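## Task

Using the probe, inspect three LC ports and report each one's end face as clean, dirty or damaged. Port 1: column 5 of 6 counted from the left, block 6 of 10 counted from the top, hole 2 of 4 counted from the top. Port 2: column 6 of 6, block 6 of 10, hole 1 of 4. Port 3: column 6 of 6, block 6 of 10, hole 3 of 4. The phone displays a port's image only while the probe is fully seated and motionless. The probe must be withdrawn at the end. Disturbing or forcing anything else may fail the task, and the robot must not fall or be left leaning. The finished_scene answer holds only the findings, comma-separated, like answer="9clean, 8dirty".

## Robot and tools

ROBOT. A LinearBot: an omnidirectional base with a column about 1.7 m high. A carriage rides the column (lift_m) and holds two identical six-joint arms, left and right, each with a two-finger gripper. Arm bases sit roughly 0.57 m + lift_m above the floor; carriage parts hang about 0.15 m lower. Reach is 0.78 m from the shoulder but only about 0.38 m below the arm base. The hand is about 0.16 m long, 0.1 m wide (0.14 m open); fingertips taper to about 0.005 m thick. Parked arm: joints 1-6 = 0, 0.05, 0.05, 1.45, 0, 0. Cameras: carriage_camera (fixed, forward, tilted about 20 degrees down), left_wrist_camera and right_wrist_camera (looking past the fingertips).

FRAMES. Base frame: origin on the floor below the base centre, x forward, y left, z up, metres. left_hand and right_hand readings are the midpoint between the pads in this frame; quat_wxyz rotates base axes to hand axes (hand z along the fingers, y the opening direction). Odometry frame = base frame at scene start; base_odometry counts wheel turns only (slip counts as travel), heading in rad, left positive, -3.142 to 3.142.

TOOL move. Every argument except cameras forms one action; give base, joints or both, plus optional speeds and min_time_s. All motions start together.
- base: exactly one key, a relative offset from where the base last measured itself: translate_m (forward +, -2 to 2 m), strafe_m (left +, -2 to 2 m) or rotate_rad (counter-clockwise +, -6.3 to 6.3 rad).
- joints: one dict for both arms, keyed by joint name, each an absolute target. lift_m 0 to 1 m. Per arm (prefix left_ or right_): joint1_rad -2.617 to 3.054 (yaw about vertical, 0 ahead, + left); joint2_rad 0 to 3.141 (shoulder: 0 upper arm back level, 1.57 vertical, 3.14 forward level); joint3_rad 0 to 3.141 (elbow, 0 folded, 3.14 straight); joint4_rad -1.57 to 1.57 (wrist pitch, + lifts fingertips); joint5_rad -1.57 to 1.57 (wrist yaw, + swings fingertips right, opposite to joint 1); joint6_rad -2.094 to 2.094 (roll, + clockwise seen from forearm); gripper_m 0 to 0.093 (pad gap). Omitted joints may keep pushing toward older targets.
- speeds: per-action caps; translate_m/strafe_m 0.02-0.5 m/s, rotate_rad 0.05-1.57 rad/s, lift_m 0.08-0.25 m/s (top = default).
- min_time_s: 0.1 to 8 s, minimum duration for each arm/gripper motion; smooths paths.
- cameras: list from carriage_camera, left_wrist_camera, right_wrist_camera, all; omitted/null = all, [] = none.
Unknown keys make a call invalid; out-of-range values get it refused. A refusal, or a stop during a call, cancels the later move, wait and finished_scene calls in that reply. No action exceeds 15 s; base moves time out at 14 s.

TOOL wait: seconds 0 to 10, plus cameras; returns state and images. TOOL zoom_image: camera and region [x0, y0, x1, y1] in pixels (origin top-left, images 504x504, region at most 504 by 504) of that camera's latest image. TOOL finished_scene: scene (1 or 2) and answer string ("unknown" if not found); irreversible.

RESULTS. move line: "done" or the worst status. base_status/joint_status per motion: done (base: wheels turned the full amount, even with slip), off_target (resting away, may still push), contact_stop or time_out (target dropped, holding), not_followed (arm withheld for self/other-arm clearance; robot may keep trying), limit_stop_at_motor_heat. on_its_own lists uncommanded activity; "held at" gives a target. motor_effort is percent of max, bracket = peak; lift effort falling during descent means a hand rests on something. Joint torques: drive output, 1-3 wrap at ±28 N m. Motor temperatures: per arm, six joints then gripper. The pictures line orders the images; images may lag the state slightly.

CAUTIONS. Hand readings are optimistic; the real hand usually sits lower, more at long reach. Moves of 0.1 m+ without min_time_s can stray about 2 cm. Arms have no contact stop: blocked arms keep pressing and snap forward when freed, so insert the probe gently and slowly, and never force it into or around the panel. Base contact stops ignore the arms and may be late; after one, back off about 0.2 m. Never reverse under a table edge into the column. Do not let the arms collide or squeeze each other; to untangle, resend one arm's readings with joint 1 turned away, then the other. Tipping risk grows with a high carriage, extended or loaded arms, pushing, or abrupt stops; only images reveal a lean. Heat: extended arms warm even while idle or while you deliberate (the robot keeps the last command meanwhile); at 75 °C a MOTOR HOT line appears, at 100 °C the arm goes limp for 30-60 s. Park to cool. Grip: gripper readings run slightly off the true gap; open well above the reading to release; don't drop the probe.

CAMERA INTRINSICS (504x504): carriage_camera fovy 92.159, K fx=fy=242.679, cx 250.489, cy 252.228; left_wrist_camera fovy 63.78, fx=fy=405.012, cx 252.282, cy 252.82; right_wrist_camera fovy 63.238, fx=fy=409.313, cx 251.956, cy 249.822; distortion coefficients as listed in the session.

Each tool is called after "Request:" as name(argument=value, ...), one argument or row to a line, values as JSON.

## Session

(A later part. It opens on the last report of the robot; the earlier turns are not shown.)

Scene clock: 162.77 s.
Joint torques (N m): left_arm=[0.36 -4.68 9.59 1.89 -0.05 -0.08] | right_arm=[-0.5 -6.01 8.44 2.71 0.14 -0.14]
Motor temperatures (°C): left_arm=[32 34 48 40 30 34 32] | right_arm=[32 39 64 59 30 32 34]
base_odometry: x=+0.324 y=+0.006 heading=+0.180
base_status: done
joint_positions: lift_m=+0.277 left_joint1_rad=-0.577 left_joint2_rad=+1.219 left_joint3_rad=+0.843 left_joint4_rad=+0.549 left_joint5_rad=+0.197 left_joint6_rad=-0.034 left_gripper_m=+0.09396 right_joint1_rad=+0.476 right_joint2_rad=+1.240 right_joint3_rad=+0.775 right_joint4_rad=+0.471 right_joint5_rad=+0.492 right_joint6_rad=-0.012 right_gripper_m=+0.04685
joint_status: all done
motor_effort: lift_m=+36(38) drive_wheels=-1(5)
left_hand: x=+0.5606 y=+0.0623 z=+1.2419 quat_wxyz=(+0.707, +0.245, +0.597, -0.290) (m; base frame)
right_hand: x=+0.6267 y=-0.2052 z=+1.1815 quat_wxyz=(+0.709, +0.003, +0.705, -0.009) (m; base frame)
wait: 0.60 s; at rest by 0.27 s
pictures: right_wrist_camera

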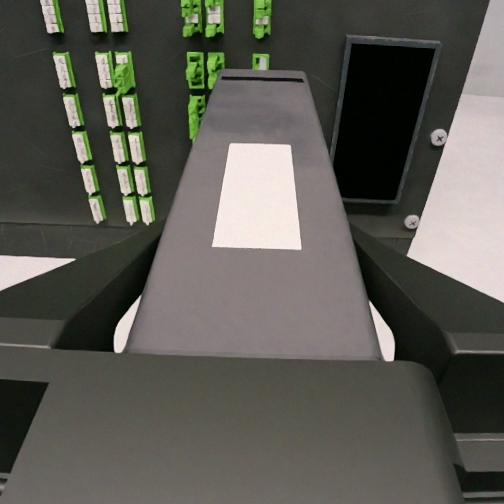

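Request:
move(
  base={"translate_m": -0.004},
  joints={"lift_m": 0.2752, "right_joint5_rad": 0.476},
  speeds={"translate_m": 0.03, "lift_m": 0.08},
  cameras=[],
)

Request:
move(
  base={"strafe_m": 0.0025},
  speeds={"strafe_m": 0.03},
  cameras=[],
)

Request:
wait(
  seconds=0.6,
  cameras=["right_wrist_camera"],
)

Request:
zoom_image(
  camera="right_wrist_camera",
  region=[240, 30, 290, 80],
)

Scene clock: 167.10 s.
Joint torques (N m): left_arm=[0.21 -4.66 9.48 1.89 -0.06 -0.09] | right_arm=[-0.5 -6.52 8.39 2.67 0.13 -0.12]
Motor temperatures (°C): left_arm=[32 34 48 40 30 34 32] | right_arm=[32 39 64 59 30 32 34]
move: done
base_odometry: x=+0.320 y=+0.006 heading=+0.181
base_status: done
joint_positions: lift_m=+0.276 left_joint1_rad=-0.577 left_joint2_rad=+1.219 left_joint3_rad=+0.843 left_joint4_rad=+0.548 left_joint5_rad=+0.197 left_joint6_rad=-0.034 left_gripper_m=+0.09396 right_joint1_rad=+0.475 right_joint2_rad=+1.243 right_joint3_rad=+0.775 right_joint4_rad=+0.475 right_joint5_rad=+0.485 right_joint6_rad=-0.012 right_gripper_m=+0.04685
joint_status: all done
motor_effort: lift_m=+36(38) drive_wheels=+1(9)
left_hand: x=+0.5607 y=+0.0623 z=+1.2407 quat_wxyz=(+0.707, +0.245, +0.597, -0.290) (m; base frame)
right_hand: x=+0.6273 y=-0.2038 z=+1.1802 quat_wxyz=(+0.709, +0.000, +0.705, -0.007) (m; base frame)
pictures: none
No camera images: "cameras" was empty.

Scene clock: 167.90 s.
Joint torques (N m): left_arm=[0.27 -4.56 9.59 1.88 -0.07 -0.1] | right_arm=[-0.23 -6.41 8.46 2.65 0.16 -0.11]
Motor temperatures (°C): left_arm=[32 34 48 40 30 34 32] | right_arm=[32 39 64 59 30 32 34]
move: done
base_odometry: x=+0.320 y=+0.008 heading=+0.181
base_status: done
joint_positions: lift_m=+0.276 left_joint1_rad=-0.576 left_joint2_rad=+1.219 left_joint3_rad=+0.843 left_joint4_rad=+0.548 left_joint5_rad=+0.196 left_joint6_rad=-0.034 left_gripper_m=+0.09396 right_joint1_rad=+0.473 right_joint2_rad=+1.243 right_joint3_rad=+0.775 right_joint4_rad=+0.475 right_joint5_rad=+0.479 right_joint6_rad=-0.012 right_gripper_m=+0.04685
joint_status: not commanded
motor_effort: lift_m=+36(37) drive_wheels=-3(8)
left_hand: x=+0.5611 y=+0.0628 z=+1.2407 quat_wxyz=(+0.707, +0.244, +0.597, -0.289) (m; base frame)
right_hand: x=+0.6276 y=-0.2039 z=+1.1802 quat_wxyz=(+0.709, -0.001, +0.705, -0.005) (m; base frame)
pictures: none
No camera images: "cameras" was empty.

Scene clock: 168.50 s.
Joint torques (N m): left_arm=[0.21 -4.64 9.57 1.85 -0.07 -0.11] | right_arm=[-0.34 -6.45 8.54 2.68 0.17 -0.11]
Motor temperatures (°C): left_arm=[32 34 48 40 30 34 32] | right_arm=[32 39 64 60 30 32 34]
base_odometry: x=+0.320 y=+0.008 heading=+0.181
base_status: done
joint_positions: lift_m=+0.276 left_joint1_rad=-0.576 left_joint2_rad=+1.219 left_joint3_rad=+0.843 left_joint4_rad=+0.548 left_joint5_rad=+0.196 left_joint6_rad=-0.034 left_gripper_m=+0.09396 right_joint1_rad=+0.473 right_joint2_rad=+1.243 right_joint3_rad=+0.775 right_joint4_rad=+0.475 right_joint5_rad=+0.479 right_joint6_rad=-0.012 right_gripper_m=+0.04685
joint_status: not commanded
motor_effort: lift_m=+36(37) drive_wheels=-3(8)
left_hand: x=+0.5611 y=+0.0628 z=+1.2407 quat_wxyz=(+0.707, +0.244, +0.597, -0.289) (m; base frame)
right_hand: x=+0.6276 y=-0.2039 z=+1.1802 quat_wxyz=(+0.709, -0.001, +0.705, -0.005) (m; base frame)
wait: 0.60 s; at rest by 0.27 s
pictures: right_wrist_camera

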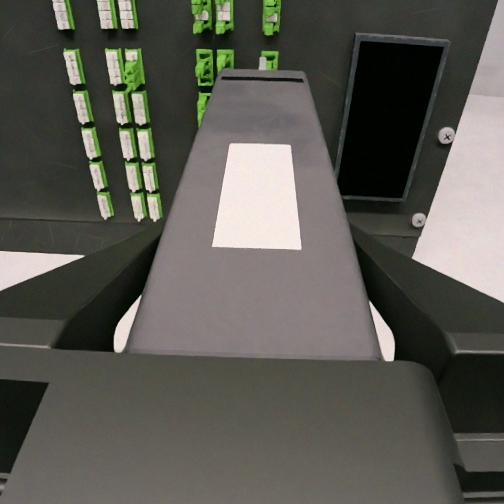

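Scaled by 10.080.

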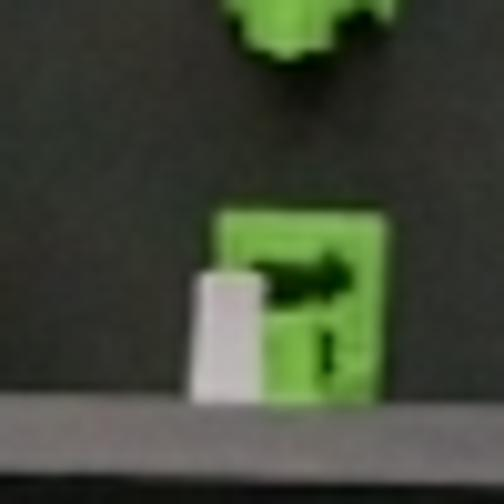

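Request:
move(
  base={"strafe_m": -0.0015},
  joints={"right_joint5_rad": 0.500},
  speeds={"strafe_m": 0.03},
  cameras=[],
)

Request:
wait(
  seconds=0.6,
  cameras=["right_wrist_camera"],
)

Request:
zoom_image(
  camera="right_wrist_camera",
  region=[240, 30, 290, 80],
)

Scene clock: 171.20 s.
Joint torques (N m): left_arm=[0.31 -4.6 9.59 1.85 -0.07 -0.1] | right_arm=[-0.36 -6.35 8.66 2.68 0.35 -0.13]
Motor temperatures (°C): left_arm=[32 34 48 40 30 34 32] | right_arm=[32 39 65 60 30 32 34]
move: done
base_odometry: x=+0.320 y=+0.007 heading=+0.181
base_status: done
joint_positions: lift_m=+0.276 left_joint1_rad=-0.576 left_joint2_rad=+1.219 left_joint3_rad=+0.843 left_joint4_rad=+0.548 left_joint5_rad=+0.197 left_joint6_rad=-0.034 left_gripper_m=+0.09396 right_joint1_rad=+0.472 right_joint2_rad=+1.243 right_joint3_rad=+0.775 right_joint4_rad=+0.475 right_joint5_rad=+0.489 right_joint6_rad=-0.012 right_gripper_m=+0.04685
joint_status: all done
motor_effort: lift_m=+36(36) drive_wheels=-1(3)
left_hand: x=+0.5610 y=+0.0628 z=+1.2407 quat_wxyz=(+0.707, +0.244, +0.597, -0.289) (m; base frame)
right_hand: x=+0.6277 y=-0.2060 z=+1.1802 quat_wxyz=(+0.709, +0.003, +0.705, -0.009) (m; base frame)
pictures: none
No camera images: "cameras" was empty.

Scene clock: 171.80 s.
Joint torques (N m): left_arm=[0.27 -4.72 9.59 1.85 -0.07 -0.11] | right_arm=[-0.27 -6 8.47 2.67 0.31 -0.11]
Motor temperatures (°C): left_arm=[32 34 48 40 30 34 32] | right_arm=[32 39 65 60 30 32 34]
base_odometry: x=+0.320 y=+0.007 heading=+0.181
base_status: done
joint_positions: lift_m=+0.276 left_joint1_rad=-0.576 left_joint2_rad=+1.219 left_joint3_rad=+0.843 left_joint4_rad=+0.548 left_joint5_rad=+0.196 left_joint6_rad=-0.034 left_gripper_m=+0.09396 right_joint1_rad=+0.472 right_joint2_rad=+1.243 right_joint3_rad=+0.775 right_joint4_rad=+0.475 right_joint5_rad=+0.491 right_joint6_rad=-0.012 right_gripper_m=+0.04685
joint_status: all done
motor_effort: lift_m=+36(36) drive_wheels=-1(3)
left_hand: x=+0.5611 y=+0.0628 z=+1.2407 quat_wxyz=(+0.707, +0.244, +0.597, -0.289) (m; base frame)
right_hand: x=+0.6277 y=-0.2062 z=+1.1802 quat_wxyz=(+0.709, +0.003, +0.705, -0.010) (m; base frame)
wait: 0.60 s; at rest by 0.27 s
pictures: right_wrist_camera

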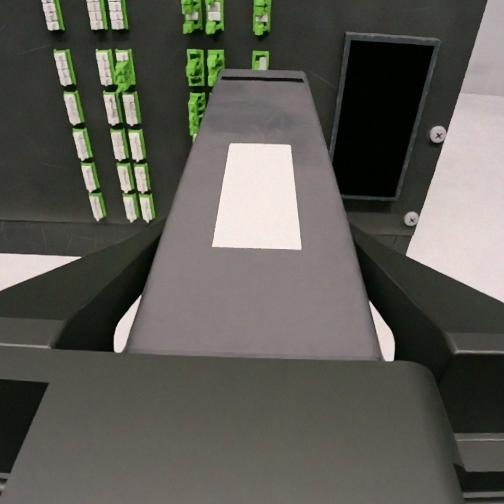

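Scaled by 10.080.

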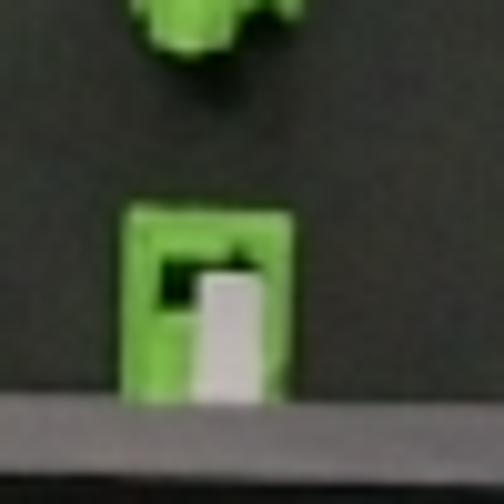

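Request:
move(
  base={"strafe_m": 0.0015},
  joints={"right_joint5_rad": 0.473},
  speeds={"strafe_m": 0.03},
  cameras=[],
)

Request:
move(
  joints={"right_joint5_rad": 0.483},
  cameras=[],
)

Request:
wait(
  seconds=0.6,
  cameras=["right_wrist_camera"],
)

Request:
zoom_image(
  camera="right_wrist_camera",
  region=[240, 30, 290, 80],
)

Scene clock: 173.77 s.
Joint torques (N m): left_arm=[0.18 -4.53 9.52 1.85 -0.06 -0.11] | right_arm=[-0.05 -6.22 8.46 2.7 0.08 -0.11]
Motor temperatures (°C): left_arm=[32 34 48 40 30 34 32] | right_arm=[32 39 65 60 30 32 34]
move: done
base_odometry: x=+0.320 y=+0.008 heading=+0.180
base_status: done
joint_positions: lift_m=+0.276 left_joint1_rad=-0.576 left_joint2_rad=+1.219 left_joint3_rad=+0.843 left_joint4_rad=+0.548 left_joint5_rad=+0.196 left_joint6_rad=-0.034 left_gripper_m=+0.09396 right_joint1_rad=+0.472 right_joint2_rad=+1.243 right_joint3_rad=+0.775 right_joint4_rad=+0.475 right_joint5_rad=+0.481 right_joint6_rad=-0.012 right_gripper_m=+0.04685
joint_status: all done
motor_effort: lift_m=+36(36) drive_wheels=-3(6)
left_hand: x=+0.5611 y=+0.0628 z=+1.2407 quat_wxyz=(+0.707, +0.244, +0.597, -0.289) (m; base frame)
right_hand: x=+0.6277 y=-0.2046 z=+1.1802 quat_wxyz=(+0.709, +0.000, +0.705, -0.007) (m; base frame)
pictures: none
No camera images: "cameras" was empty.

Scene clock: 174.07 s.
Joint torques (N m): left_arm=[0.23 -4.68 9.62 1.86 -0.06 -0.1] | right_arm=[-0.31 -6.37 8.35 2.67 0.23 -0.12]
Motor temperatures (°C): left_arm=[32 34 48 40 30 34 32] | right_arm=[32 39 65 61 30 32 34]
move: done
base_odometry: x=+0.320 y=+0.008 heading=+0.180
base_status: not commanded
joint_positions: lift_m=+0.276 left_joint1_rad=-0.576 left_joint2_rad=+1.219 left_joint3_rad=+0.843 left_joint4_rad=+0.548 left_joint5_rad=+0.196 left_joint6_rad=-0.034 left_gripper_m=+0.09396 right_joint1_rad=+0.472 right_joint2_rad=+1.243 right_joint3_rad=+0.775 right_joint4_rad=+0.475 right_joint5_rad=+0.481 right_joint6_rad=-0.012 right_gripper_m=+0.04685
joint_status: all done
motor_effort: lift_m=+36(36) drive_wheels=-3(3)
left_hand: x=+0.5611 y=+0.0628 z=+1.2407 quat_wxyz=(+0.707, +0.244, +0.597, -0.289) (m; base frame)
right_hand: x=+0.6277 y=-0.2046 z=+1.1802 quat_wxyz=(+0.709, +0.000, +0.705, -0.007) (m; base frame)
pictures: none
No camera images: "cameras" was empty.

Scene clock: 174.67 s.
Joint torques (N m): left_arm=[0.29 -4.67 9.55 1.85 -0.06 -0.1] | right_arm=[-0.27 -6.38 8.44 2.67 0.2 -0.12]
Motor temperatures (°C): left_arm=[32 34 48 40 30 34 32] | right_arm=[32 39 65 61 30 32 34]
base_odometry: x=+0.320 y=+0.008 heading=+0.180
base_status: not commanded
joint_positions: lift_m=+0.276 left_joint1_rad=-0.576 left_joint2_rad=+1.219 left_joint3_rad=+0.843 left_joint4_rad=+0.548 left_joint5_rad=+0.196 left_joint6_rad=-0.034 left_gripper_m=+0.09396 right_joint1_rad=+0.472 right_joint2_rad=+1.243 right_joint3_rad=+0.775 right_joint4_rad=+0.475 right_joint5_rad=+0.481 right_joint6_rad=-0.012 right_gripper_m=+0.04685
joint_status: all done
motor_effort: lift_m=+36(36) drive_wheels=-3(3)
left_hand: x=+0.5611 y=+0.0628 z=+1.2407 quat_wxyz=(+0.707, +0.244, +0.597, -0.289) (m; base frame)
right_hand: x=+0.6277 y=-0.2046 z=+1.1802 quat_wxyz=(+0.709, +0.000, +0.705, -0.007) (m; base frame)
wait: 0.60 s; at rest by 0.27 s
pictures: right_wrist_camera

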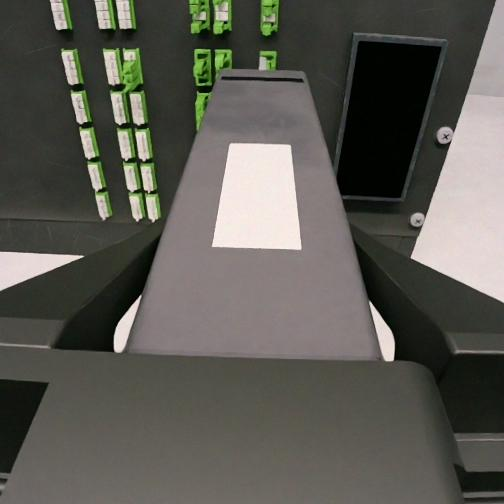

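Scaled by 10.080.

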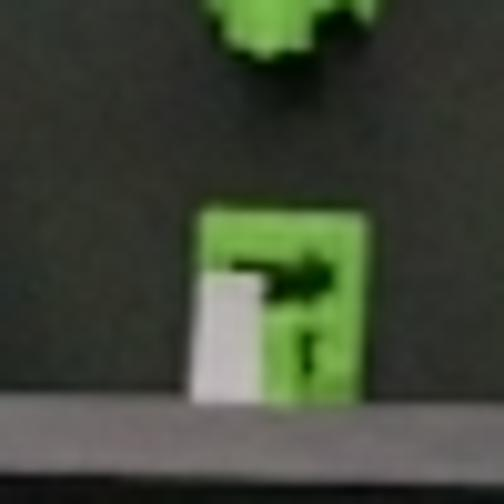

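Request:
move(
  base={"strafe_m": -0.0025},
  speeds={"strafe_m": 0.03},
  cameras=[],
)

Request:
wait(
  seconds=0.6,
  cameras=["right_wrist_camera"],
)

Request:
zoom_image(
  camera="right_wrist_camera",
  region=[240, 30, 290, 80],
)

Scene clock: 177.00 s.
Joint torques (N m): left_arm=[0.39 -4.62 9.63 1.87 -0.07 -0.1] | right_arm=[-0.1 -6.31 8.42 2.71 0.22 -0.12]
Motor temperatures (°C): left_arm=[32 34 48 40 30 34 32] | right_arm=[32 39 65 61 30 32 34]
move: done
base_odometry: x=+0.320 y=+0.006 heading=+0.181
base_status: done
joint_positions: lift_m=+0.276 left_joint1_rad=-0.577 left_joint2_rad=+1.219 left_joint3_rad=+0.843 left_joint4_rad=+0.548 left_joint5_rad=+0.197 left_joint6_rad=-0.034 left_gripper_m=+0.09396 right_joint1_rad=+0.470 right_joint2_rad=+1.243 right_joint3_rad=+0.775 right_joint4_rad=+0.475 right_joint5_rad=+0.483 right_joint6_rad=-0.012 right_gripper_m=+0.04685
joint_status: not commanded
motor_effort: lift_m=+36(36) drive_wheels=+1(4)
left_hand: x=+0.5608 y=+0.0625 z=+1.2407 quat_wxyz=(+0.707, +0.244, +0.597, -0.289) (m; base frame)
right_hand: x=+0.6279 y=-0.2054 z=+1.1802 quat_wxyz=(+0.709, +0.001, +0.705, -0.008) (m; base frame)
pictures: none
No camera images: "cameras" was empty.

Scene clock: 177.60 s.
Joint torques (N m): left_arm=[0.28 -4.66 9.63 1.87 -0.08 -0.11] | right_arm=[-0.02 -6.13 8.47 2.69 0.2 -0.13]
Motor temperatures (°C): left_arm=[32 34 48 40 30 34 32] | right_arm=[32 39 65 61 30 32 34]
base_odometry: x=+0.320 y=+0.006 heading=+0.181
base_status: done
joint_positions: lift_m=+0.276 left_joint1_rad=-0.577 left_joint2_rad=+1.219 left_joint3_rad=+0.843 left_joint4_rad=+0.548 left_joint5_rad=+0.197 left_joint6_rad=-0.034 left_gripper_m=+0.09396 right_joint1_rad=+0.470 right_joint2_rad=+1.243 right_joint3_rad=+0.775 right_joint4_rad=+0.475 right_joint5_rad=+0.483 right_joint6_rad=-0.012 right_gripper_m=+0.04685
joint_status: not commanded
motor_effort: lift_m=+36(36) drive_wheels=+1(4)
left_hand: x=+0.5608 y=+0.0625 z=+1.2407 quat_wxyz=(+0.707, +0.244, +0.597, -0.289) (m; base frame)
right_hand: x=+0.6279 y=-0.2054 z=+1.1802 quat_wxyz=(+0.709, +0.001, +0.705, -0.008) (m; base frame)
wait: 0.60 s; at rest by 0.27 s
pictures: right_wrist_camera

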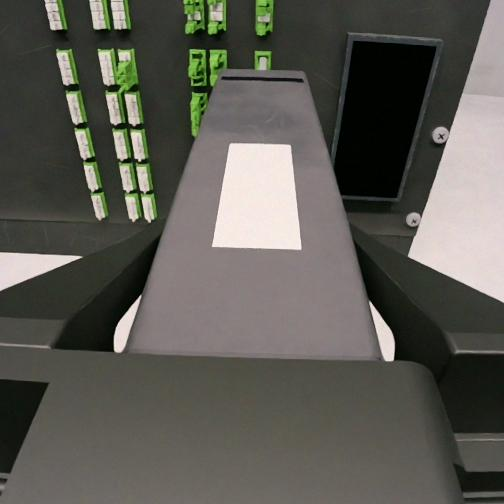

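Scaled by 10.080.

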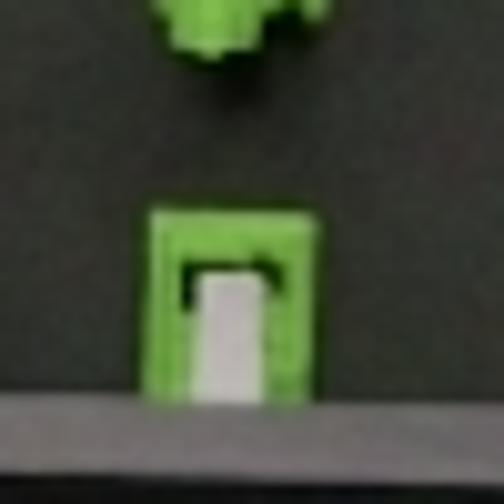

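Request:
move(
  base={"strafe_m": 0.0015},
  speeds={"strafe_m": 0.03},
  cameras=[],
)

Request:
wait(
  seconds=0.6,
  cameras=["right_wrist_camera"],
)

Request:
zoom_image(
  camera="right_wrist_camera",
  region=[240, 30, 290, 80],
)

Scene clock: 181.23 s.
Joint torques (N m): left_arm=[0.14 -4.68 9.63 1.85 -0.05 -0.11] | right_arm=[-0.16 -6.52 8.5 2.69 0.22 -0.13]
Motor temperatures (°C): left_arm=[32 34 48 40 30 34 32] | right_arm=[32 39 65 62 30 32 34]
move: done
base_odometry: x=+0.320 y=+0.007 heading=+0.181
base_status: done
joint_positions: lift_m=+0.276 left_joint1_rad=-0.577 left_joint2_rad=+1.219 left_joint3_rad=+0.843 left_joint4_rad=+0.548 left_joint5_rad=+0.196 left_joint6_rad=-0.034 left_gripper_m=+0.09396 right_joint1_rad=+0.471 right_joint2_rad=+1.243 right_joint3_rad=+0.775 right_joint4_rad=+0.475 right_joint5_rad=+0.482 right_joint6_rad=-0.012 right_gripper_m=+0.04685
joint_status: not commanded
motor_effort: lift_m=+36(36) drive_wheels=-2(5)
left_hand: x=+0.5610 y=+0.0627 z=+1.2407 quat_wxyz=(+0.707, +0.244, +0.597, -0.289) (m; base frame)
right_hand: x=+0.6278 y=-0.2050 z=+1.1802 quat_wxyz=(+0.709, +0.001, +0.705, -0.007) (m; base frame)
pictures: none
No camera images: "cameras" was empty.

Scene clock: 181.83 s.
Joint torques (N m): left_arm=[0.25 -4.63 9.58 1.87 -0.05 -0.11] | right_arm=[-0.13 -6.41 8.39 2.68 0.2 -0.11]
Motor temperatures (°C): left_arm=[32 34 48 40 30 34 32] | right_arm=[32 39 65 62 30 32 34]
base_odometry: x=+0.320 y=+0.007 heading=+0.181
base_status: done
joint_positions: lift_m=+0.276 left_joint1_rad=-0.577 left_joint2_rad=+1.219 left_joint3_rad=+0.843 left_joint4_rad=+0.548 left_joint5_rad=+0.196 left_joint6_rad=-0.034 left_gripper_m=+0.09396 right_joint1_rad=+0.471 right_joint2_rad=+1.243 right_joint3_rad=+0.775 right_joint4_rad=+0.475 right_joint5_rad=+0.482 right_joint6_rad=-0.012 right_gripper_m=+0.04685
joint_status: not commanded
motor_effort: lift_m=+36(36) drive_wheels=-2(5)
left_hand: x=+0.5610 y=+0.0627 z=+1.2407 quat_wxyz=(+0.707, +0.244, +0.597, -0.289) (m; base frame)
right_hand: x=+0.6278 y=-0.2050 z=+1.1802 quat_wxyz=(+0.709, +0.001, +0.705, -0.007) (m; base frame)
wait: 0.60 s; at rest by 0.27 s
pictures: right_wrist_camera

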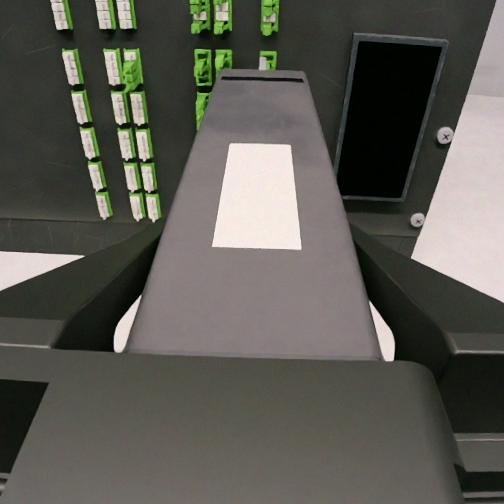

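Scaled by 10.080.

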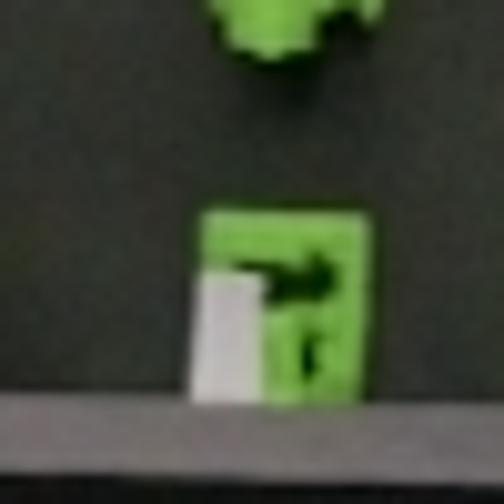

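Request:
move(
  joints={"right_joint5_rad": 0.500},
  cameras=[],
)

Request:
move(
  joints={"right_joint5_rad": 0.488},
  cameras=[],
)

Request:
wait(
  seconds=0.6,
  cameras=["right_wrist_camera"],
)

Request:
zoom_image(
  camera="right_wrist_camera",
  region=[240, 30, 290, 80],
)

Scene clock: 184.87 s.
Joint torques (N m): left_arm=[0.16 -4.7 9.57 1.86 -0.06 -0.12] | right_arm=[-0.17 -6.38 8.47 2.68 0.33 -0.11]
Motor temperatures (°C): left_arm=[32 34 48 40 30 34 32] | right_arm=[32 39 65 62 30 32 34]
move: done
base_odometry: x=+0.320 y=+0.007 heading=+0.181
base_status: not commanded
joint_positions: lift_m=+0.276 left_joint1_rad=-0.577 left_joint2_rad=+1.219 left_joint3_rad=+0.843 left_joint4_rad=+0.548 left_joint5_rad=+0.196 left_joint6_rad=-0.034 left_gripper_m=+0.09396 right_joint1_rad=+0.471 right_joint2_rad=+1.243 right_joint3_rad=+0.775 right_joint4_rad=+0.475 right_joint5_rad=+0.486 right_joint6_rad=-0.012 right_gripper_m=+0.04685
joint_status: all done
motor_effort: lift_m=+36(36) drive_wheels=-2(2)
left_hand: x=+0.5610 y=+0.0627 z=+1.2407 quat_wxyz=(+0.707, +0.244, +0.597, -0.289) (m; base frame)
right_hand: x=+0.6278 y=-0.2057 z=+1.1802 quat_wxyz=(+0.709, +0.002, +0.705, -0.008) (m; base frame)
pictures: none
No camera images: "cameras" was empty.

Scene clock: 185.17 s.
Joint torques (N m): left_arm=[0.2 -4.63 9.63 1.86 -0.05 -0.11] | right_arm=[-0.16 -6.32 8.51 2.67 0.21 -0.1]
Motor temperatures (°C): left_arm=[32 34 48 40 30 34 32] | right_arm=[32 39 65 62 30 32 34]
move: done
base_odometry: x=+0.320 y=+0.007 heading=+0.181
base_status: not commanded
joint_positions: lift_m=+0.276 left_joint1_rad=-0.577 left_joint2_rad=+1.219 left_joint3_rad=+0.843 left_joint4_rad=+0.548 left_joint5_rad=+0.196 left_joint6_rad=-0.034 left_gripper_m=+0.09396 right_joint1_rad=+0.471 right_joint2_rad=+1.243 right_joint3_rad=+0.775 right_joint4_rad=+0.475 right_joint5_rad=+0.486 right_joint6_rad=-0.012 right_gripper_m=+0.04685
joint_status: all done
motor_effort: lift_m=+36(36) drive_wheels=-2(2)
left_hand: x=+0.5610 y=+0.0627 z=+1.2407 quat_wxyz=(+0.707, +0.244, +0.597, -0.289) (m; base frame)
right_hand: x=+0.6278 y=-0.2057 z=+1.1802 quat_wxyz=(+0.709, +0.002, +0.705, -0.009) (m; base frame)
pictures: none
No camera images: "cameras" was empty.

Scene clock: 185.77 s.
Joint torques (N m): left_arm=[0.24 -4.62 9.59 1.87 -0.04 -0.11] | right_arm=[-0.13 -6.3 8.47 2.66 0.24 -0.12]
Motor temperatures (°C): left_arm=[32 34 48 40 30 34 32] | right_arm=[32 39 65 62 30 32 34]
base_odometry: x=+0.320 y=+0.007 heading=+0.181
base_status: not commanded
joint_positions: lift_m=+0.276 left_joint1_rad=-0.577 left_joint2_rad=+1.219 left_joint3_rad=+0.843 left_joint4_rad=+0.548 left_joint5_rad=+0.196 left_joint6_rad=-0.034 left_gripper_m=+0.09396 right_joint1_rad=+0.471 right_joint2_rad=+1.243 right_joint3_rad=+0.775 right_joint4_rad=+0.475 right_joint5_rad=+0.486 right_joint6_rad=-0.012 right_gripper_m=+0.04685
joint_status: all done
motor_effort: lift_m=+36(36) drive_wheels=-2(2)
left_hand: x=+0.5610 y=+0.0627 z=+1.2407 quat_wxyz=(+0.707, +0.244, +0.597, -0.289) (m; base frame)
right_hand: x=+0.6278 y=-0.2057 z=+1.1802 quat_wxyz=(+0.709, +0.002, +0.705, -0.009) (m; base frame)
wait: 0.60 s; at rest by 0.27 s
pictures: right_wrist_camera

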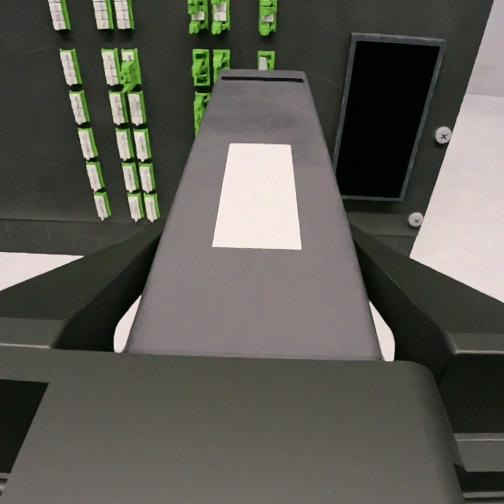

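Scaled by 10.080.

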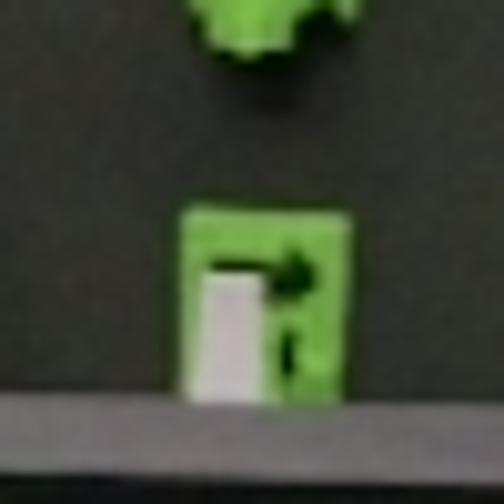

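Request:
move(
  joints={"right_joint5_rad": 0.503},
  cameras=[],
)

Request:
move(
  joints={"right_joint5_rad": 0.490},
  base={"translate_m": 0.004},
  speeds={"translate_m": 0.02},
  cameras=[],
)

Request:
wait(
  seconds=0.6,
  cameras=["right_wrist_camera"],
)

Request:
zoom_image(
  camera="right_wrist_camera",
  region=[240, 30, 290, 80],
)

Scene clock: 188.23 s.
Joint torques (N m): left_arm=[0.23 -4.56 9.62 1.85 -0.07 -0.11] | right_arm=[-0.16 -6.38 8.47 2.64 0.32 -0.11]
Motor temperatures (°C): left_arm=[32 34 48 40 30 34 32] | right_arm=[32 39 65 62 30 32 34]
move: done
base_odometry: x=+0.320 y=+0.007 heading=+0.181
base_status: not commanded
joint_positions: lift_m=+0.276 left_joint1_rad=-0.577 left_joint2_rad=+1.219 left_joint3_rad=+0.843 left_joint4_rad=+0.548 left_joint5_rad=+0.196 left_joint6_rad=-0.034 left_gripper_m=+0.09396 right_joint1_rad=+0.471 right_joint2_rad=+1.243 right_joint3_rad=+0.775 right_joint4_rad=+0.475 right_joint5_rad=+0.489 right_joint6_rad=-0.012 right_gripper_m=+0.04685
joint_status: all done
motor_effort: lift_m=+36(36) drive_wheels=-2(2)
left_hand: x=+0.5610 y=+0.0627 z=+1.2407 quat_wxyz=(+0.707, +0.244, +0.597, -0.289) (m; base frame)
right_hand: x=+0.6278 y=-0.2062 z=+1.1802 quat_wxyz=(+0.709, +0.003, +0.705, -0.010) (m; base frame)
pictures: none
No camera images: "cameras" was empty.

Scene clock: 188.90 s.
Joint torques (N m): left_arm=[0.32 -4.71 9.7 1.88 -0.07 -0.09] | right_arm=[-0.23 -6.52 8.46 2.7 0.19 -0.12]
Motor temperatures (°C): left_arm=[32 34 48 40 30 34 32] | right_arm=[32 39 65 62 30 32 34]
move: done
base_odometry: x=+0.324 y=+0.008 heading=+0.180
base_status: done
joint_positions: lift_m=+0.276 left_joint1_rad=-0.577 left_joint2_rad=+1.219 left_joint3_rad=+0.843 left_joint4_rad=+0.549 left_joint5_rad=+0.196 left_joint6_rad=-0.034 left_gripper_m=+0.09396 right_joint1_rad=+0.471 right_joint2_rad=+1.243 right_joint3_rad=+0.775 right_joint4_rad=+0.475 right_joint5_rad=+0.489 right_joint6_rad=-0.012 right_gripper_m=+0.04685
joint_status: all done
motor_effort: lift_m=+36(36) drive_wheels=+2(6)
left_hand: x=+0.5610 y=+0.0628 z=+1.2408 quat_wxyz=(+0.708, +0.244, +0.597, -0.289) (m; base frame)
right_hand: x=+0.6278 y=-0.2062 z=+1.1802 quat_wxyz=(+0.709, +0.003, +0.705, -0.010) (m; base frame)
pictures: none
No camera images: "cameras" was empty.

Scene clock: 189.50 s.
Joint torques (N m): left_arm=[0.14 -4.68 9.59 1.85 -0.06 -0.12] | right_arm=[-0.12 -6.23 8.53 2.67 0.2 -0.11]
Motor temperatures (°C): left_arm=[32 34 48 40 30 34 32] | right_arm=[32 39 65 63 30 32 34]
base_odometry: x=+0.324 y=+0.008 heading=+0.180
base_status: done
joint_positions: lift_m=+0.276 left_joint1_rad=-0.577 left_joint2_rad=+1.219 left_joint3_rad=+0.843 left_joint4_rad=+0.549 left_joint5_rad=+0.196 left_joint6_rad=-0.034 left_gripper_m=+0.09396 right_joint1_rad=+0.471 right_joint2_rad=+1.243 right_joint3_rad=+0.775 right_joint4_rad=+0.475 right_joint5_rad=+0.489 right_joint6_rad=-0.012 right_gripper_m=+0.04685
joint_status: all done
motor_effort: lift_m=+36(36) drive_wheels=+2(6)
left_hand: x=+0.5610 y=+0.0628 z=+1.2408 quat_wxyz=(+0.708, +0.244, +0.597, -0.289) (m; base frame)
right_hand: x=+0.6278 y=-0.2062 z=+1.1802 quat_wxyz=(+0.709, +0.003, +0.705, -0.010) (m; base frame)
wait: 0.60 s; at rest by 0.27 s
pictures: right_wrist_camera

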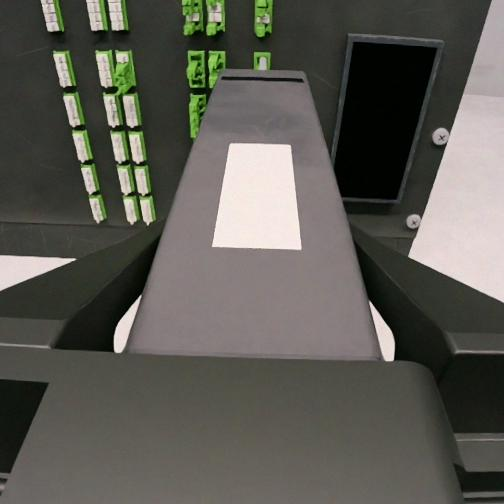

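Scaled by 10.080.

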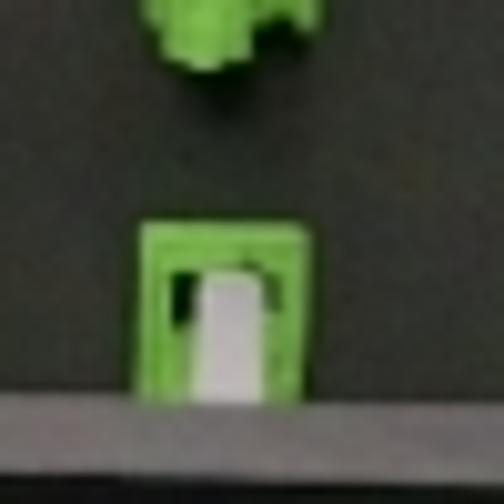

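Request:
move(
  joints={"right_joint5_rad": 0.471},
  cameras=[],
)

Request:
move(
  joints={"right_joint5_rad": 0.481},
  cameras=[],
)

Request:
wait(
  seconds=0.6,
  cameras=["right_wrist_camera"],
)

Request:
zoom_image(
  camera="right_wrist_camera",
  region=[240, 30, 290, 80],
)

Scene clock: 192.10 s.
Joint torques (N m): left_arm=[0.23 -4.6 9.59 1.86 -0.06 -0.11] | right_arm=[-0.16 -6.39 8.46 2.67 0.02 -0.12]
Motor temperatures (°C): left_arm=[32 34 48 40 30 34 32] | right_arm=[32 39 65 63 30 32 34]
move: done
base_odometry: x=+0.324 y=+0.008 heading=+0.180
base_status: not commanded
joint_positions: lift_m=+0.276 left_joint1_rad=-0.577 left_joint2_rad=+1.219 left_joint3_rad=+0.843 left_joint4_rad=+0.549 left_joint5_rad=+0.196 left_joint6_rad=-0.034 left_gripper_m=+0.09396 right_joint1_rad=+0.471 right_joint2_rad=+1.243 right_joint3_rad=+0.775 right_joint4_rad=+0.475 right_joint5_rad=+0.484 right_joint6_rad=-0.012 right_gripper_m=+0.04685
joint_status: all done
motor_effort: lift_m=+36(36) drive_wheels=+2(2)
left_hand: x=+0.5610 y=+0.0628 z=+1.2408 quat_wxyz=(+0.708, +0.244, +0.597, -0.289) (m; base frame)
right_hand: x=+0.6278 y=-0.2053 z=+1.1802 quat_wxyz=(+0.709, +0.001, +0.705, -0.008) (m; base frame)
pictures: none
No camera images: "cameras" was empty.

Scene clock: 192.40 s.
Joint torques (N m): left_arm=[0.23 -4.57 9.46 1.87 -0.05 -0.12] | right_arm=[-0.17 -6.45 8.5 2.67 0.17 -0.13]
Motor temperatures (°C): left_arm=[32 34 48 40 30 34 32] | right_arm=[32 39 65 63 30 32 34]
move: done
base_odometry: x=+0.324 y=+0.008 heading=+0.180
base_status: not commanded
joint_positions: lift_m=+0.276 left_joint1_rad=-0.577 left_joint2_rad=+1.219 left_joint3_rad=+0.843 left_joint4_rad=+0.549 left_joint5_rad=+0.196 left_joint6_rad=-0.034 left_gripper_m=+0.09396 right_joint1_rad=+0.471 right_joint2_rad=+1.243 right_joint3_rad=+0.775 right_joint4_rad=+0.475 right_joint5_rad=+0.484 right_joint6_rad=-0.012 right_gripper_m=+0.04685
joint_status: all done
motor_effort: lift_m=+36(36) drive_wheels=+2(2)
left_hand: x=+0.5610 y=+0.0628 z=+1.2408 quat_wxyz=(+0.708, +0.244, +0.597, -0.289) (m; base frame)
right_hand: x=+0.6278 y=-0.2053 z=+1.1802 quat_wxyz=(+0.709, +0.001, +0.705, -0.008) (m; base frame)
pictures: none
No camera images: "cameras" was empty.

Scene clock: 193.00 s.
Joint torques (N m): left_arm=[0.25 -4.62 9.62 1.86 -0.05 -0.11] | right_arm=[-0.2 -6.39 8.44 2.67 0.14 -0.11]
Motor temperatures (°C): left_arm=[32 34 48 40 30 34 32] | right_arm=[32 39 65 63 30 32 34]
base_odometry: x=+0.324 y=+0.008 heading=+0.180
base_status: not commanded
joint_positions: lift_m=+0.276 left_joint1_rad=-0.577 left_joint2_rad=+1.219 left_joint3_rad=+0.843 left_joint4_rad=+0.549 left_joint5_rad=+0.196 left_joint6_rad=-0.034 left_gripper_m=+0.09396 right_joint1_rad=+0.471 right_joint2_rad=+1.243 right_joint3_rad=+0.775 right_joint4_rad=+0.475 right_joint5_rad=+0.484 right_joint6_rad=-0.012 right_gripper_m=+0.04685
joint_status: all done
motor_effort: lift_m=+36(36) drive_wheels=+2(2)
left_hand: x=+0.5610 y=+0.0628 z=+1.2408 quat_wxyz=(+0.708, +0.244, +0.597, -0.289) (m; base frame)
right_hand: x=+0.6278 y=-0.2053 z=+1.1802 quat_wxyz=(+0.709, +0.001, +0.705, -0.008) (m; base frame)
wait: 0.60 s; at rest by 0.27 s
pictures: right_wrist_camera

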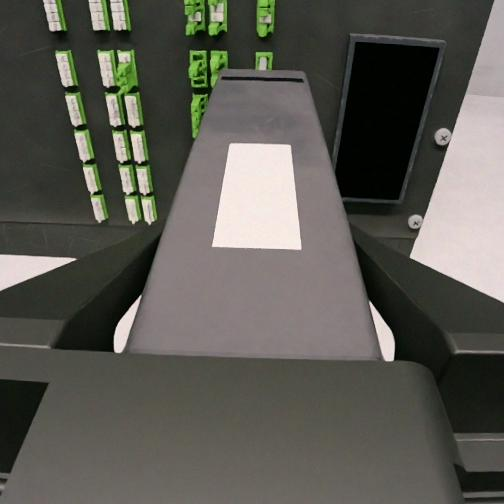

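Scaled by 10.080.

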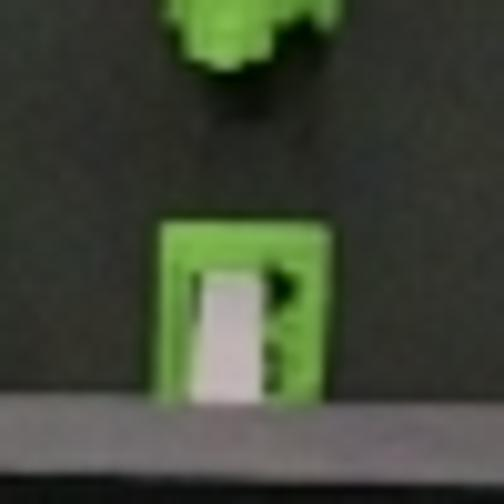

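Request:
move(
  base={"translate_m": 0.003},
  speeds={"translate_m": 0.02},
  cameras=[],
)

Request:
wait(
  seconds=0.6,
  cameras=["right_wrist_camera"],
)

Request:
zoom_image(
  camera="right_wrist_camera",
  region=[240, 30, 290, 80],
)

Scene clock: 195.87 s.
Joint torques (N m): left_arm=[0.18 -4.57 9.57 1.85 -0.05 -0.11] | right_arm=[-0.4 -5.65 8.62 2.71 0.06 -0.12]
Motor temperatures (°C): left_arm=[32 34 48 40 30 34 32] | right_arm=[32 39 65 63 30 32 34]
move: done
base_odometry: x=+0.327 y=+0.008 heading=+0.180
base_status: done
joint_positions: lift_m=+0.276 left_joint1_rad=-0.577 left_joint2_rad=+1.219 left_joint3_rad=+0.843 left_joint4_rad=+0.549 left_joint5_rad=+0.196 left_joint6_rad=-0.034 left_gripper_m=+0.09396 right_joint1_rad=+0.475 right_joint2_rad=+1.235 right_joint3_rad=+0.775 right_joint4_rad=+0.468 right_joint5_rad=+0.493 right_joint6_rad=-0.012 right_gripper_m=+0.04685
joint_status: not commanded
motor_effort: lift_m=+36(36) drive_wheels=+2(7)
left_hand: x=+0.5610 y=+0.0628 z=+1.2409 quat_wxyz=(+0.708, +0.244, +0.597, -0.289) (m; base frame)
right_hand: x=+0.6260 y=-0.2061 z=+1.1815 quat_wxyz=(+0.709, +0.003, +0.705, -0.010) (m; base frame)
pictures: none
No camera images: "cameras" was empty.

Scene clock: 196.47 s.
Joint torques (N m): left_arm=[0.28 -4.66 9.61 1.84 -0.04 -0.11] | right_arm=[-0.53 -5.55 8.5 2.74 0.03 -0.13]
Motor temperatures (°C): left_arm=[32 34 48 40 30 34 32] | right_arm=[32 39 65 63 30 32 34]
base_odometry: x=+0.327 y=+0.008 heading=+0.180
base_status: done
joint_positions: lift_m=+0.276 left_joint1_rad=-0.577 left_joint2_rad=+1.219 left_joint3_rad=+0.843 left_joint4_rad=+0.549 left_joint5_rad=+0.196 left_joint6_rad=-0.034 left_gripper_m=+0.09396 right_joint1_rad=+0.475 right_joint2_rad=+1.235 right_joint3_rad=+0.775 right_joint4_rad=+0.468 right_joint5_rad=+0.493 right_joint6_rad=-0.012 right_gripper_m=+0.04685
joint_status: not commanded
motor_effort: lift_m=+36(36) drive_wheels=+2(7)
left_hand: x=+0.5610 y=+0.0628 z=+1.2409 quat_wxyz=(+0.708, +0.244, +0.597, -0.289) (m; base frame)
right_hand: x=+0.6260 y=-0.2061 z=+1.1815 quat_wxyz=(+0.709, +0.003, +0.705, -0.010) (m; base frame)
wait: 0.60 s; at rest by 0.27 s
pictures: right_wrist_camera

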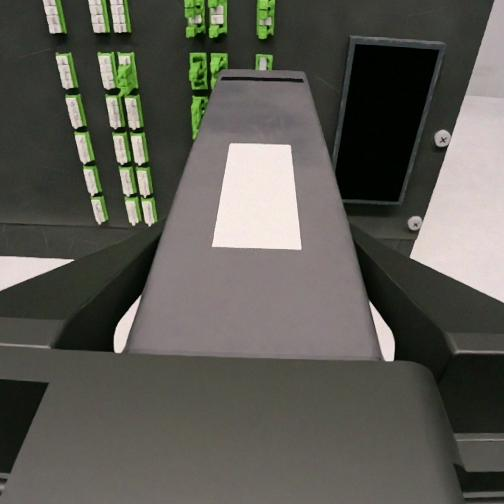

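Scaled by 10.080.

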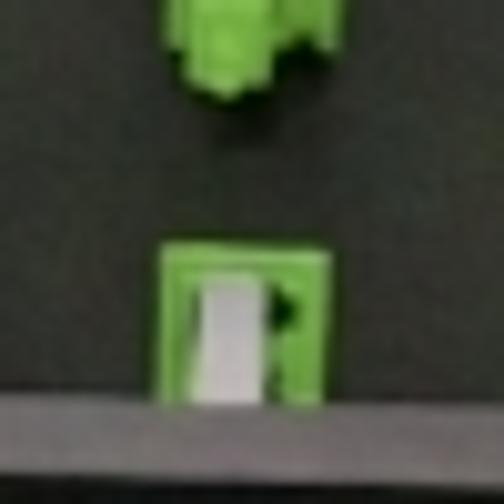

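Request:
move(
  base={"translate_m": -0.002},
  joints={"right_joint5_rad": 0.478},
  speeds={"translate_m": 0.02},
  cameras=[],
)

Request:
wait(
  seconds=0.5,
  cameras=["right_wrist_camera"],
)

Request:
zoom_image(
  camera="right_wrist_camera",
  region=[248, 44, 284, 80],
)

Scene clock: 202.63 s.
Joint torques (N m): left_arm=[0.29 -4.53 9.59 1.85 -0.05 -0.11] | right_arm=[-0.49 -5.97 8.43 2.72 0.06 -0.1]
Motor temperatures (°C): left_arm=[32 34 49 41 30 34 32] | right_arm=[32 39 66 62 30 32 34]
move: done
base_odometry: x=+0.325 y=+0.008 heading=+0.180
base_status: done
joint_positions: lift_m=+0.276 left_joint1_rad=-0.577 left_joint2_rad=+1.219 left_joint3_rad=+0.843 left_joint4_rad=+0.549 left_joint5_rad=+0.196 left_joint6_rad=-0.034 left_gripper_m=+0.09396 right_joint1_rad=+0.475 right_joint2_rad=+1.239 right_joint3_rad=+0.775 right_joint4_rad=+0.472 right_joint5_rad=+0.489 right_joint6_rad=-0.012 right_gripper_m=+0.04685
joint_status: all done
motor_effort: lift_m=+36(36) drive_wheels=-3(7)
left_hand: x=+0.5610 y=+0.0628 z=+1.2410 quat_wxyz=(+0.708, +0.244, +0.597, -0.289) (m; base frame)
right_hand: x=+0.6267 y=-0.2050 z=+1.1810 quat_wxyz=(+0.710, +0.002, +0.705, -0.008) (m; base frame)
pictures: none
No camera images: "cameras" was empty.

Scene clock: 203.13 s.
Joint torques (N m): left_arm=[0.21 -4.64 9.52 1.81 -0.06 -0.1] | right_arm=[-0.47 -6.22 8.51 2.72 0.07 -0.11]
Motor temperatures (°C): left_arm=[32 34 49 41 30 34 32] | right_arm=[32 39 66 62 30 32 34]
base_odometry: x=+0.325 y=+0.008 heading=+0.180
base_status: done
joint_positions: lift_m=+0.276 left_joint1_rad=-0.577 left_joint2_rad=+1.219 left_joint3_rad=+0.843 left_joint4_rad=+0.549 left_joint5_rad=+0.196 left_joint6_rad=-0.034 left_gripper_m=+0.09396 right_joint1_rad=+0.475 right_joint2_rad=+1.239 right_joint3_rad=+0.775 right_joint4_rad=+0.472 right_joint5_rad=+0.489 right_joint6_rad=-0.012 right_gripper_m=+0.04685
joint_status: all done
motor_effort: lift_m=+36(36) drive_wheels=+0(7)
left_hand: x=+0.5610 y=+0.0628 z=+1.2410 quat_wxyz=(+0.708, +0.244, +0.597, -0.289) (m; base frame)
right_hand: x=+0.6267 y=-0.2050 z=+1.1810 quat_wxyz=(+0.710, +0.002, +0.705, -0.008) (m; base frame)
wait: 0.50 s; at rest by 0.27 s
pictures: right_wrist_camera

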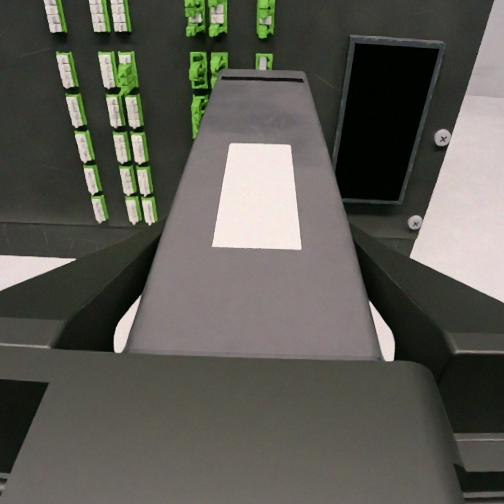

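Scaled by 14.000.

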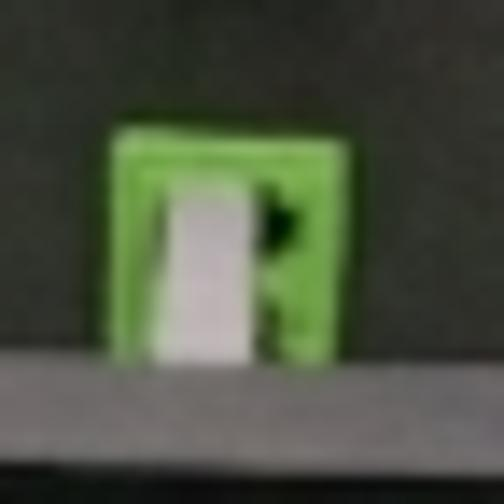

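Request:
move(
  joints={"lift_m": 0.2744},
  speeds={"lift_m": 0.08},
  cameras=[],
)

Request:
move(
  base={"translate_m": 0.001},
  speeds={"translate_m": 0.02},
  cameras=["right_wrist_camera"],
)

Request:
zoom_image(
  camera="right_wrist_camera",
  region=[248, 44, 284, 80],
)

Scene clock: 205.07 s.
Joint torques (N m): left_arm=[0.32 -4.46 9.69 1.84 -0.05 -0.1] | right_arm=[-0.46 -5.97 8.47 2.68 0.1 -0.12]
Motor temperatures (°C): left_arm=[32 34 49 41 30 34 32] | right_arm=[32 39 66 62 30 32 34]
move: done
base_odometry: x=+0.325 y=+0.008 heading=+0.180
base_status: not commanded
joint_positions: lift_m=+0.275 left_joint1_rad=-0.577 left_joint2_rad=+1.219 left_joint3_rad=+0.843 left_joint4_rad=+0.549 left_joint5_rad=+0.196 left_joint6_rad=-0.034 left_gripper_m=+0.09396 right_joint1_rad=+0.475 right_joint2_rad=+1.240 right_joint3_rad=+0.775 right_joint4_rad=+0.473 right_joint5_rad=+0.488 right_joint6_rad=-0.012 right_gripper_m=+0.04685
joint_status: all done
motor_effort: lift_m=+36(37) drive_wheels=+0(2)
left_hand: x=+0.5610 y=+0.0628 z=+1.2401 quat_wxyz=(+0.708, +0.244, +0.597, -0.289) (m; base frame)
right_hand: x=+0.6267 y=-0.2049 z=+1.1802 quat_wxyz=(+0.710, +0.002, +0.705, -0.008) (m; base frame)
pictures: none
No camera images: "cameras" was empty.

Scene clock: 205.53 s.
Joint torques (N m): left_arm=[0.31 -4.64 9.47 1.84 -0.05 -0.11] | right_arm=[-0.32 -5.89 8.38 2.71 0.02 -0.1]
Motor temperatures (°C): left_arm=[32 34 49 41 30 34 32] | right_arm=[32 39 66 63 30 32 34]
move: done
base_odometry: x=+0.326 y=+0.008 heading=+0.180
base_status: done
joint_positions: lift_m=+0.275 left_joint1_rad=-0.577 left_joint2_rad=+1.219 left_joint3_rad=+0.843 left_joint4_rad=+0.549 left_joint5_rad=+0.196 left_joint6_rad=-0.034 left_gripper_m=+0.09396 right_joint1_rad=+0.475 right_joint2_rad=+1.240 right_joint3_rad=+0.775 right_joint4_rad=+0.473 right_joint5_rad=+0.490 right_joint6_rad=-0.012 right_gripper_m=+0.04685
joint_status: not commanded
motor_effort: lift_m=+36(36) drive_wheels=+0(4)
left_hand: x=+0.5610 y=+0.0628 z=+1.2401 quat_wxyz=(+0.708, +0.244, +0.597, -0.289) (m; base frame)
right_hand: x=+0.6267 y=-0.2052 z=+1.1802 quat_wxyz=(+0.710, +0.002, +0.705, -0.008) (m; base frame)
pictures: right_wrist_camera

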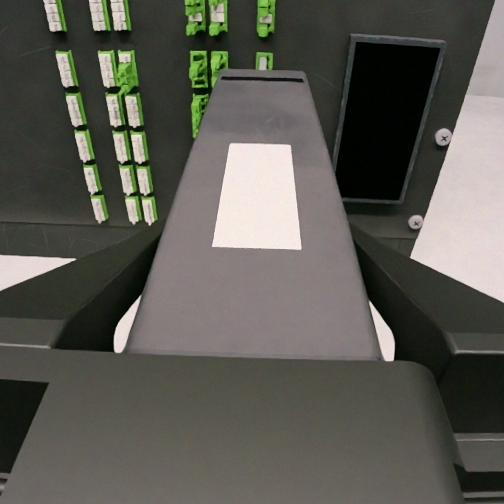

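Scaled by 14.000.

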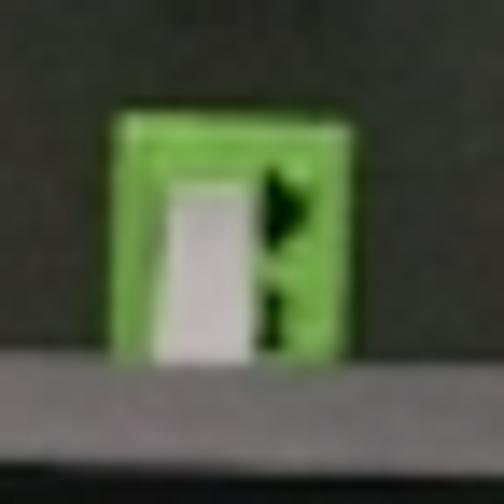

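Request:
move(
  base={"translate_m": 0.0015},
  speeds={"translate_m": 0.02},
  cameras=["right_wrist_camera"],
)

Request:
zoom_image(
  camera="right_wrist_camera",
  region=[248, 44, 284, 80],
)

Scene clock: 207.73 s.
Joint torques (N m): left_arm=[0.21 -4.6 9.51 1.88 -0.08 -0.12] | right_arm=[-0.36 -5.97 8.53 2.72 0.11 -0.11]
Motor temperatures (°C): left_arm=[32 34 49 41 30 34 32] | right_arm=[32 39 66 63 30 32 34]
move: done
base_odometry: x=+0.327 y=+0.008 heading=+0.179
base_status: done
joint_positions: lift_m=+0.275 left_joint1_rad=-0.577 left_joint2_rad=+1.219 left_joint3_rad=+0.843 left_joint4_rad=+0.549 left_joint5_rad=+0.196 left_joint6_rad=-0.034 left_gripper_m=+0.09396 right_joint1_rad=+0.475 right_joint2_rad=+1.240 right_joint3_rad=+0.775 right_joint4_rad=+0.473 right_joint5_rad=+0.486 right_joint6_rad=-0.012 right_gripper_m=+0.04685
joint_status: not commanded
motor_effort: lift_m=+36(36) drive_wheels=+1(5)
left_hand: x=+0.5610 y=+0.0628 z=+1.2400 quat_wxyz=(+0.708, +0.244, +0.597, -0.289) (m; base frame)
right_hand: x=+0.6267 y=-0.2045 z=+1.1802 quat_wxyz=(+0.710, +0.001, +0.705, -0.007) (m; base frame)
pictures: right_wrist_camera

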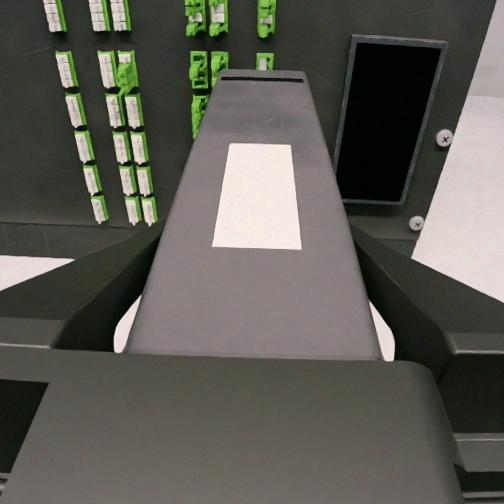

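Scaled by 14.000.

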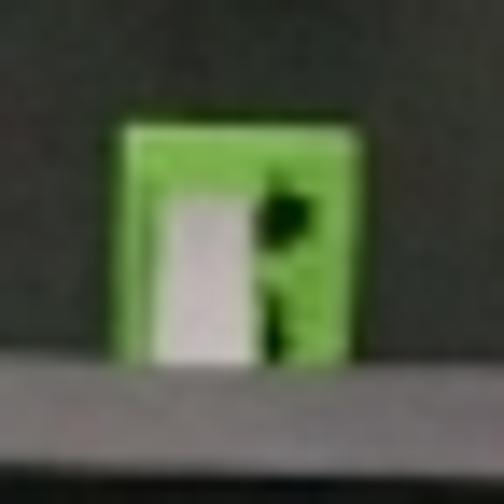

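Request:
move(
  base={"translate_m": 0.003},
  speeds={"translate_m": 0.02},
  cameras=["right_wrist_camera"],
)

Request:
zoom_image(
  camera="right_wrist_camera",
  region=[248, 44, 284, 80],
)

Scene clock: 210.43 s.
Joint torques (N m): left_arm=[0.17 -4.66 9.57 1.85 -0.07 -0.1] | right_arm=[-0.42 -5.98 8.47 2.73 0.11 -0.13]
Motor temperatures (°C): left_arm=[32 34 49 41 30 34 32] | right_arm=[32 39 66 63 30 32 34]
move: done
base_odometry: x=+0.330 y=+0.008 heading=+0.179
base_status: done
joint_positions: lift_m=+0.275 left_joint1_rad=-0.577 left_joint2_rad=+1.219 left_joint3_rad=+0.843 left_joint4_rad=+0.549 left_joint5_rad=+0.196 left_joint6_rad=-0.034 left_gripper_m=+0.09396 right_joint1_rad=+0.475 right_joint2_rad=+1.240 right_joint3_rad=+0.775 right_joint4_rad=+0.473 right_joint5_rad=+0.483 right_joint6_rad=-0.012 right_gripper_m=+0.04685
joint_status: not commanded
motor_effort: lift_m=+36(36) drive_wheels=-4(8)
left_hand: x=+0.5610 y=+0.0628 z=+1.2402 quat_wxyz=(+0.708, +0.244, +0.597, -0.289) (m; base frame)
right_hand: x=+0.6267 y=-0.2040 z=+1.1802 quat_wxyz=(+0.710, +0.000, +0.705, -0.006) (m; base frame)
pictures: right_wrist_camera

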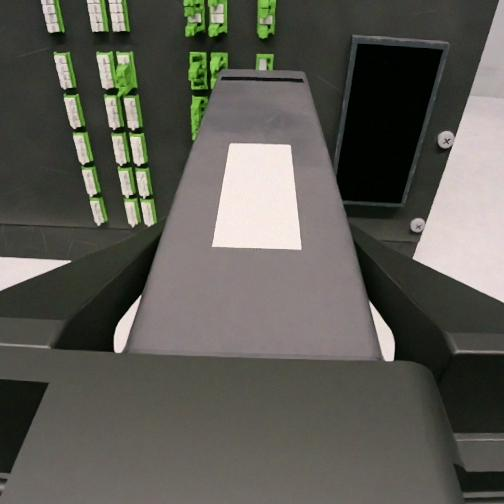

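Scaled by 14.000.

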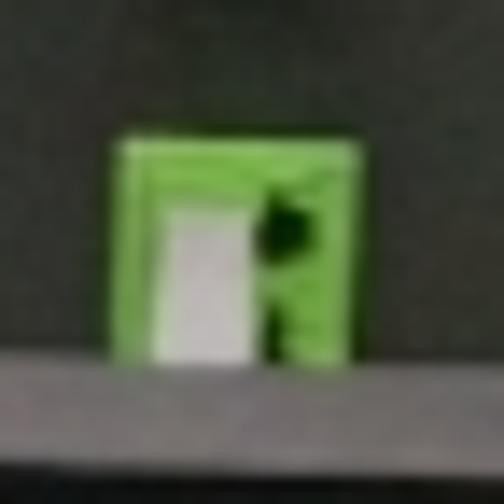

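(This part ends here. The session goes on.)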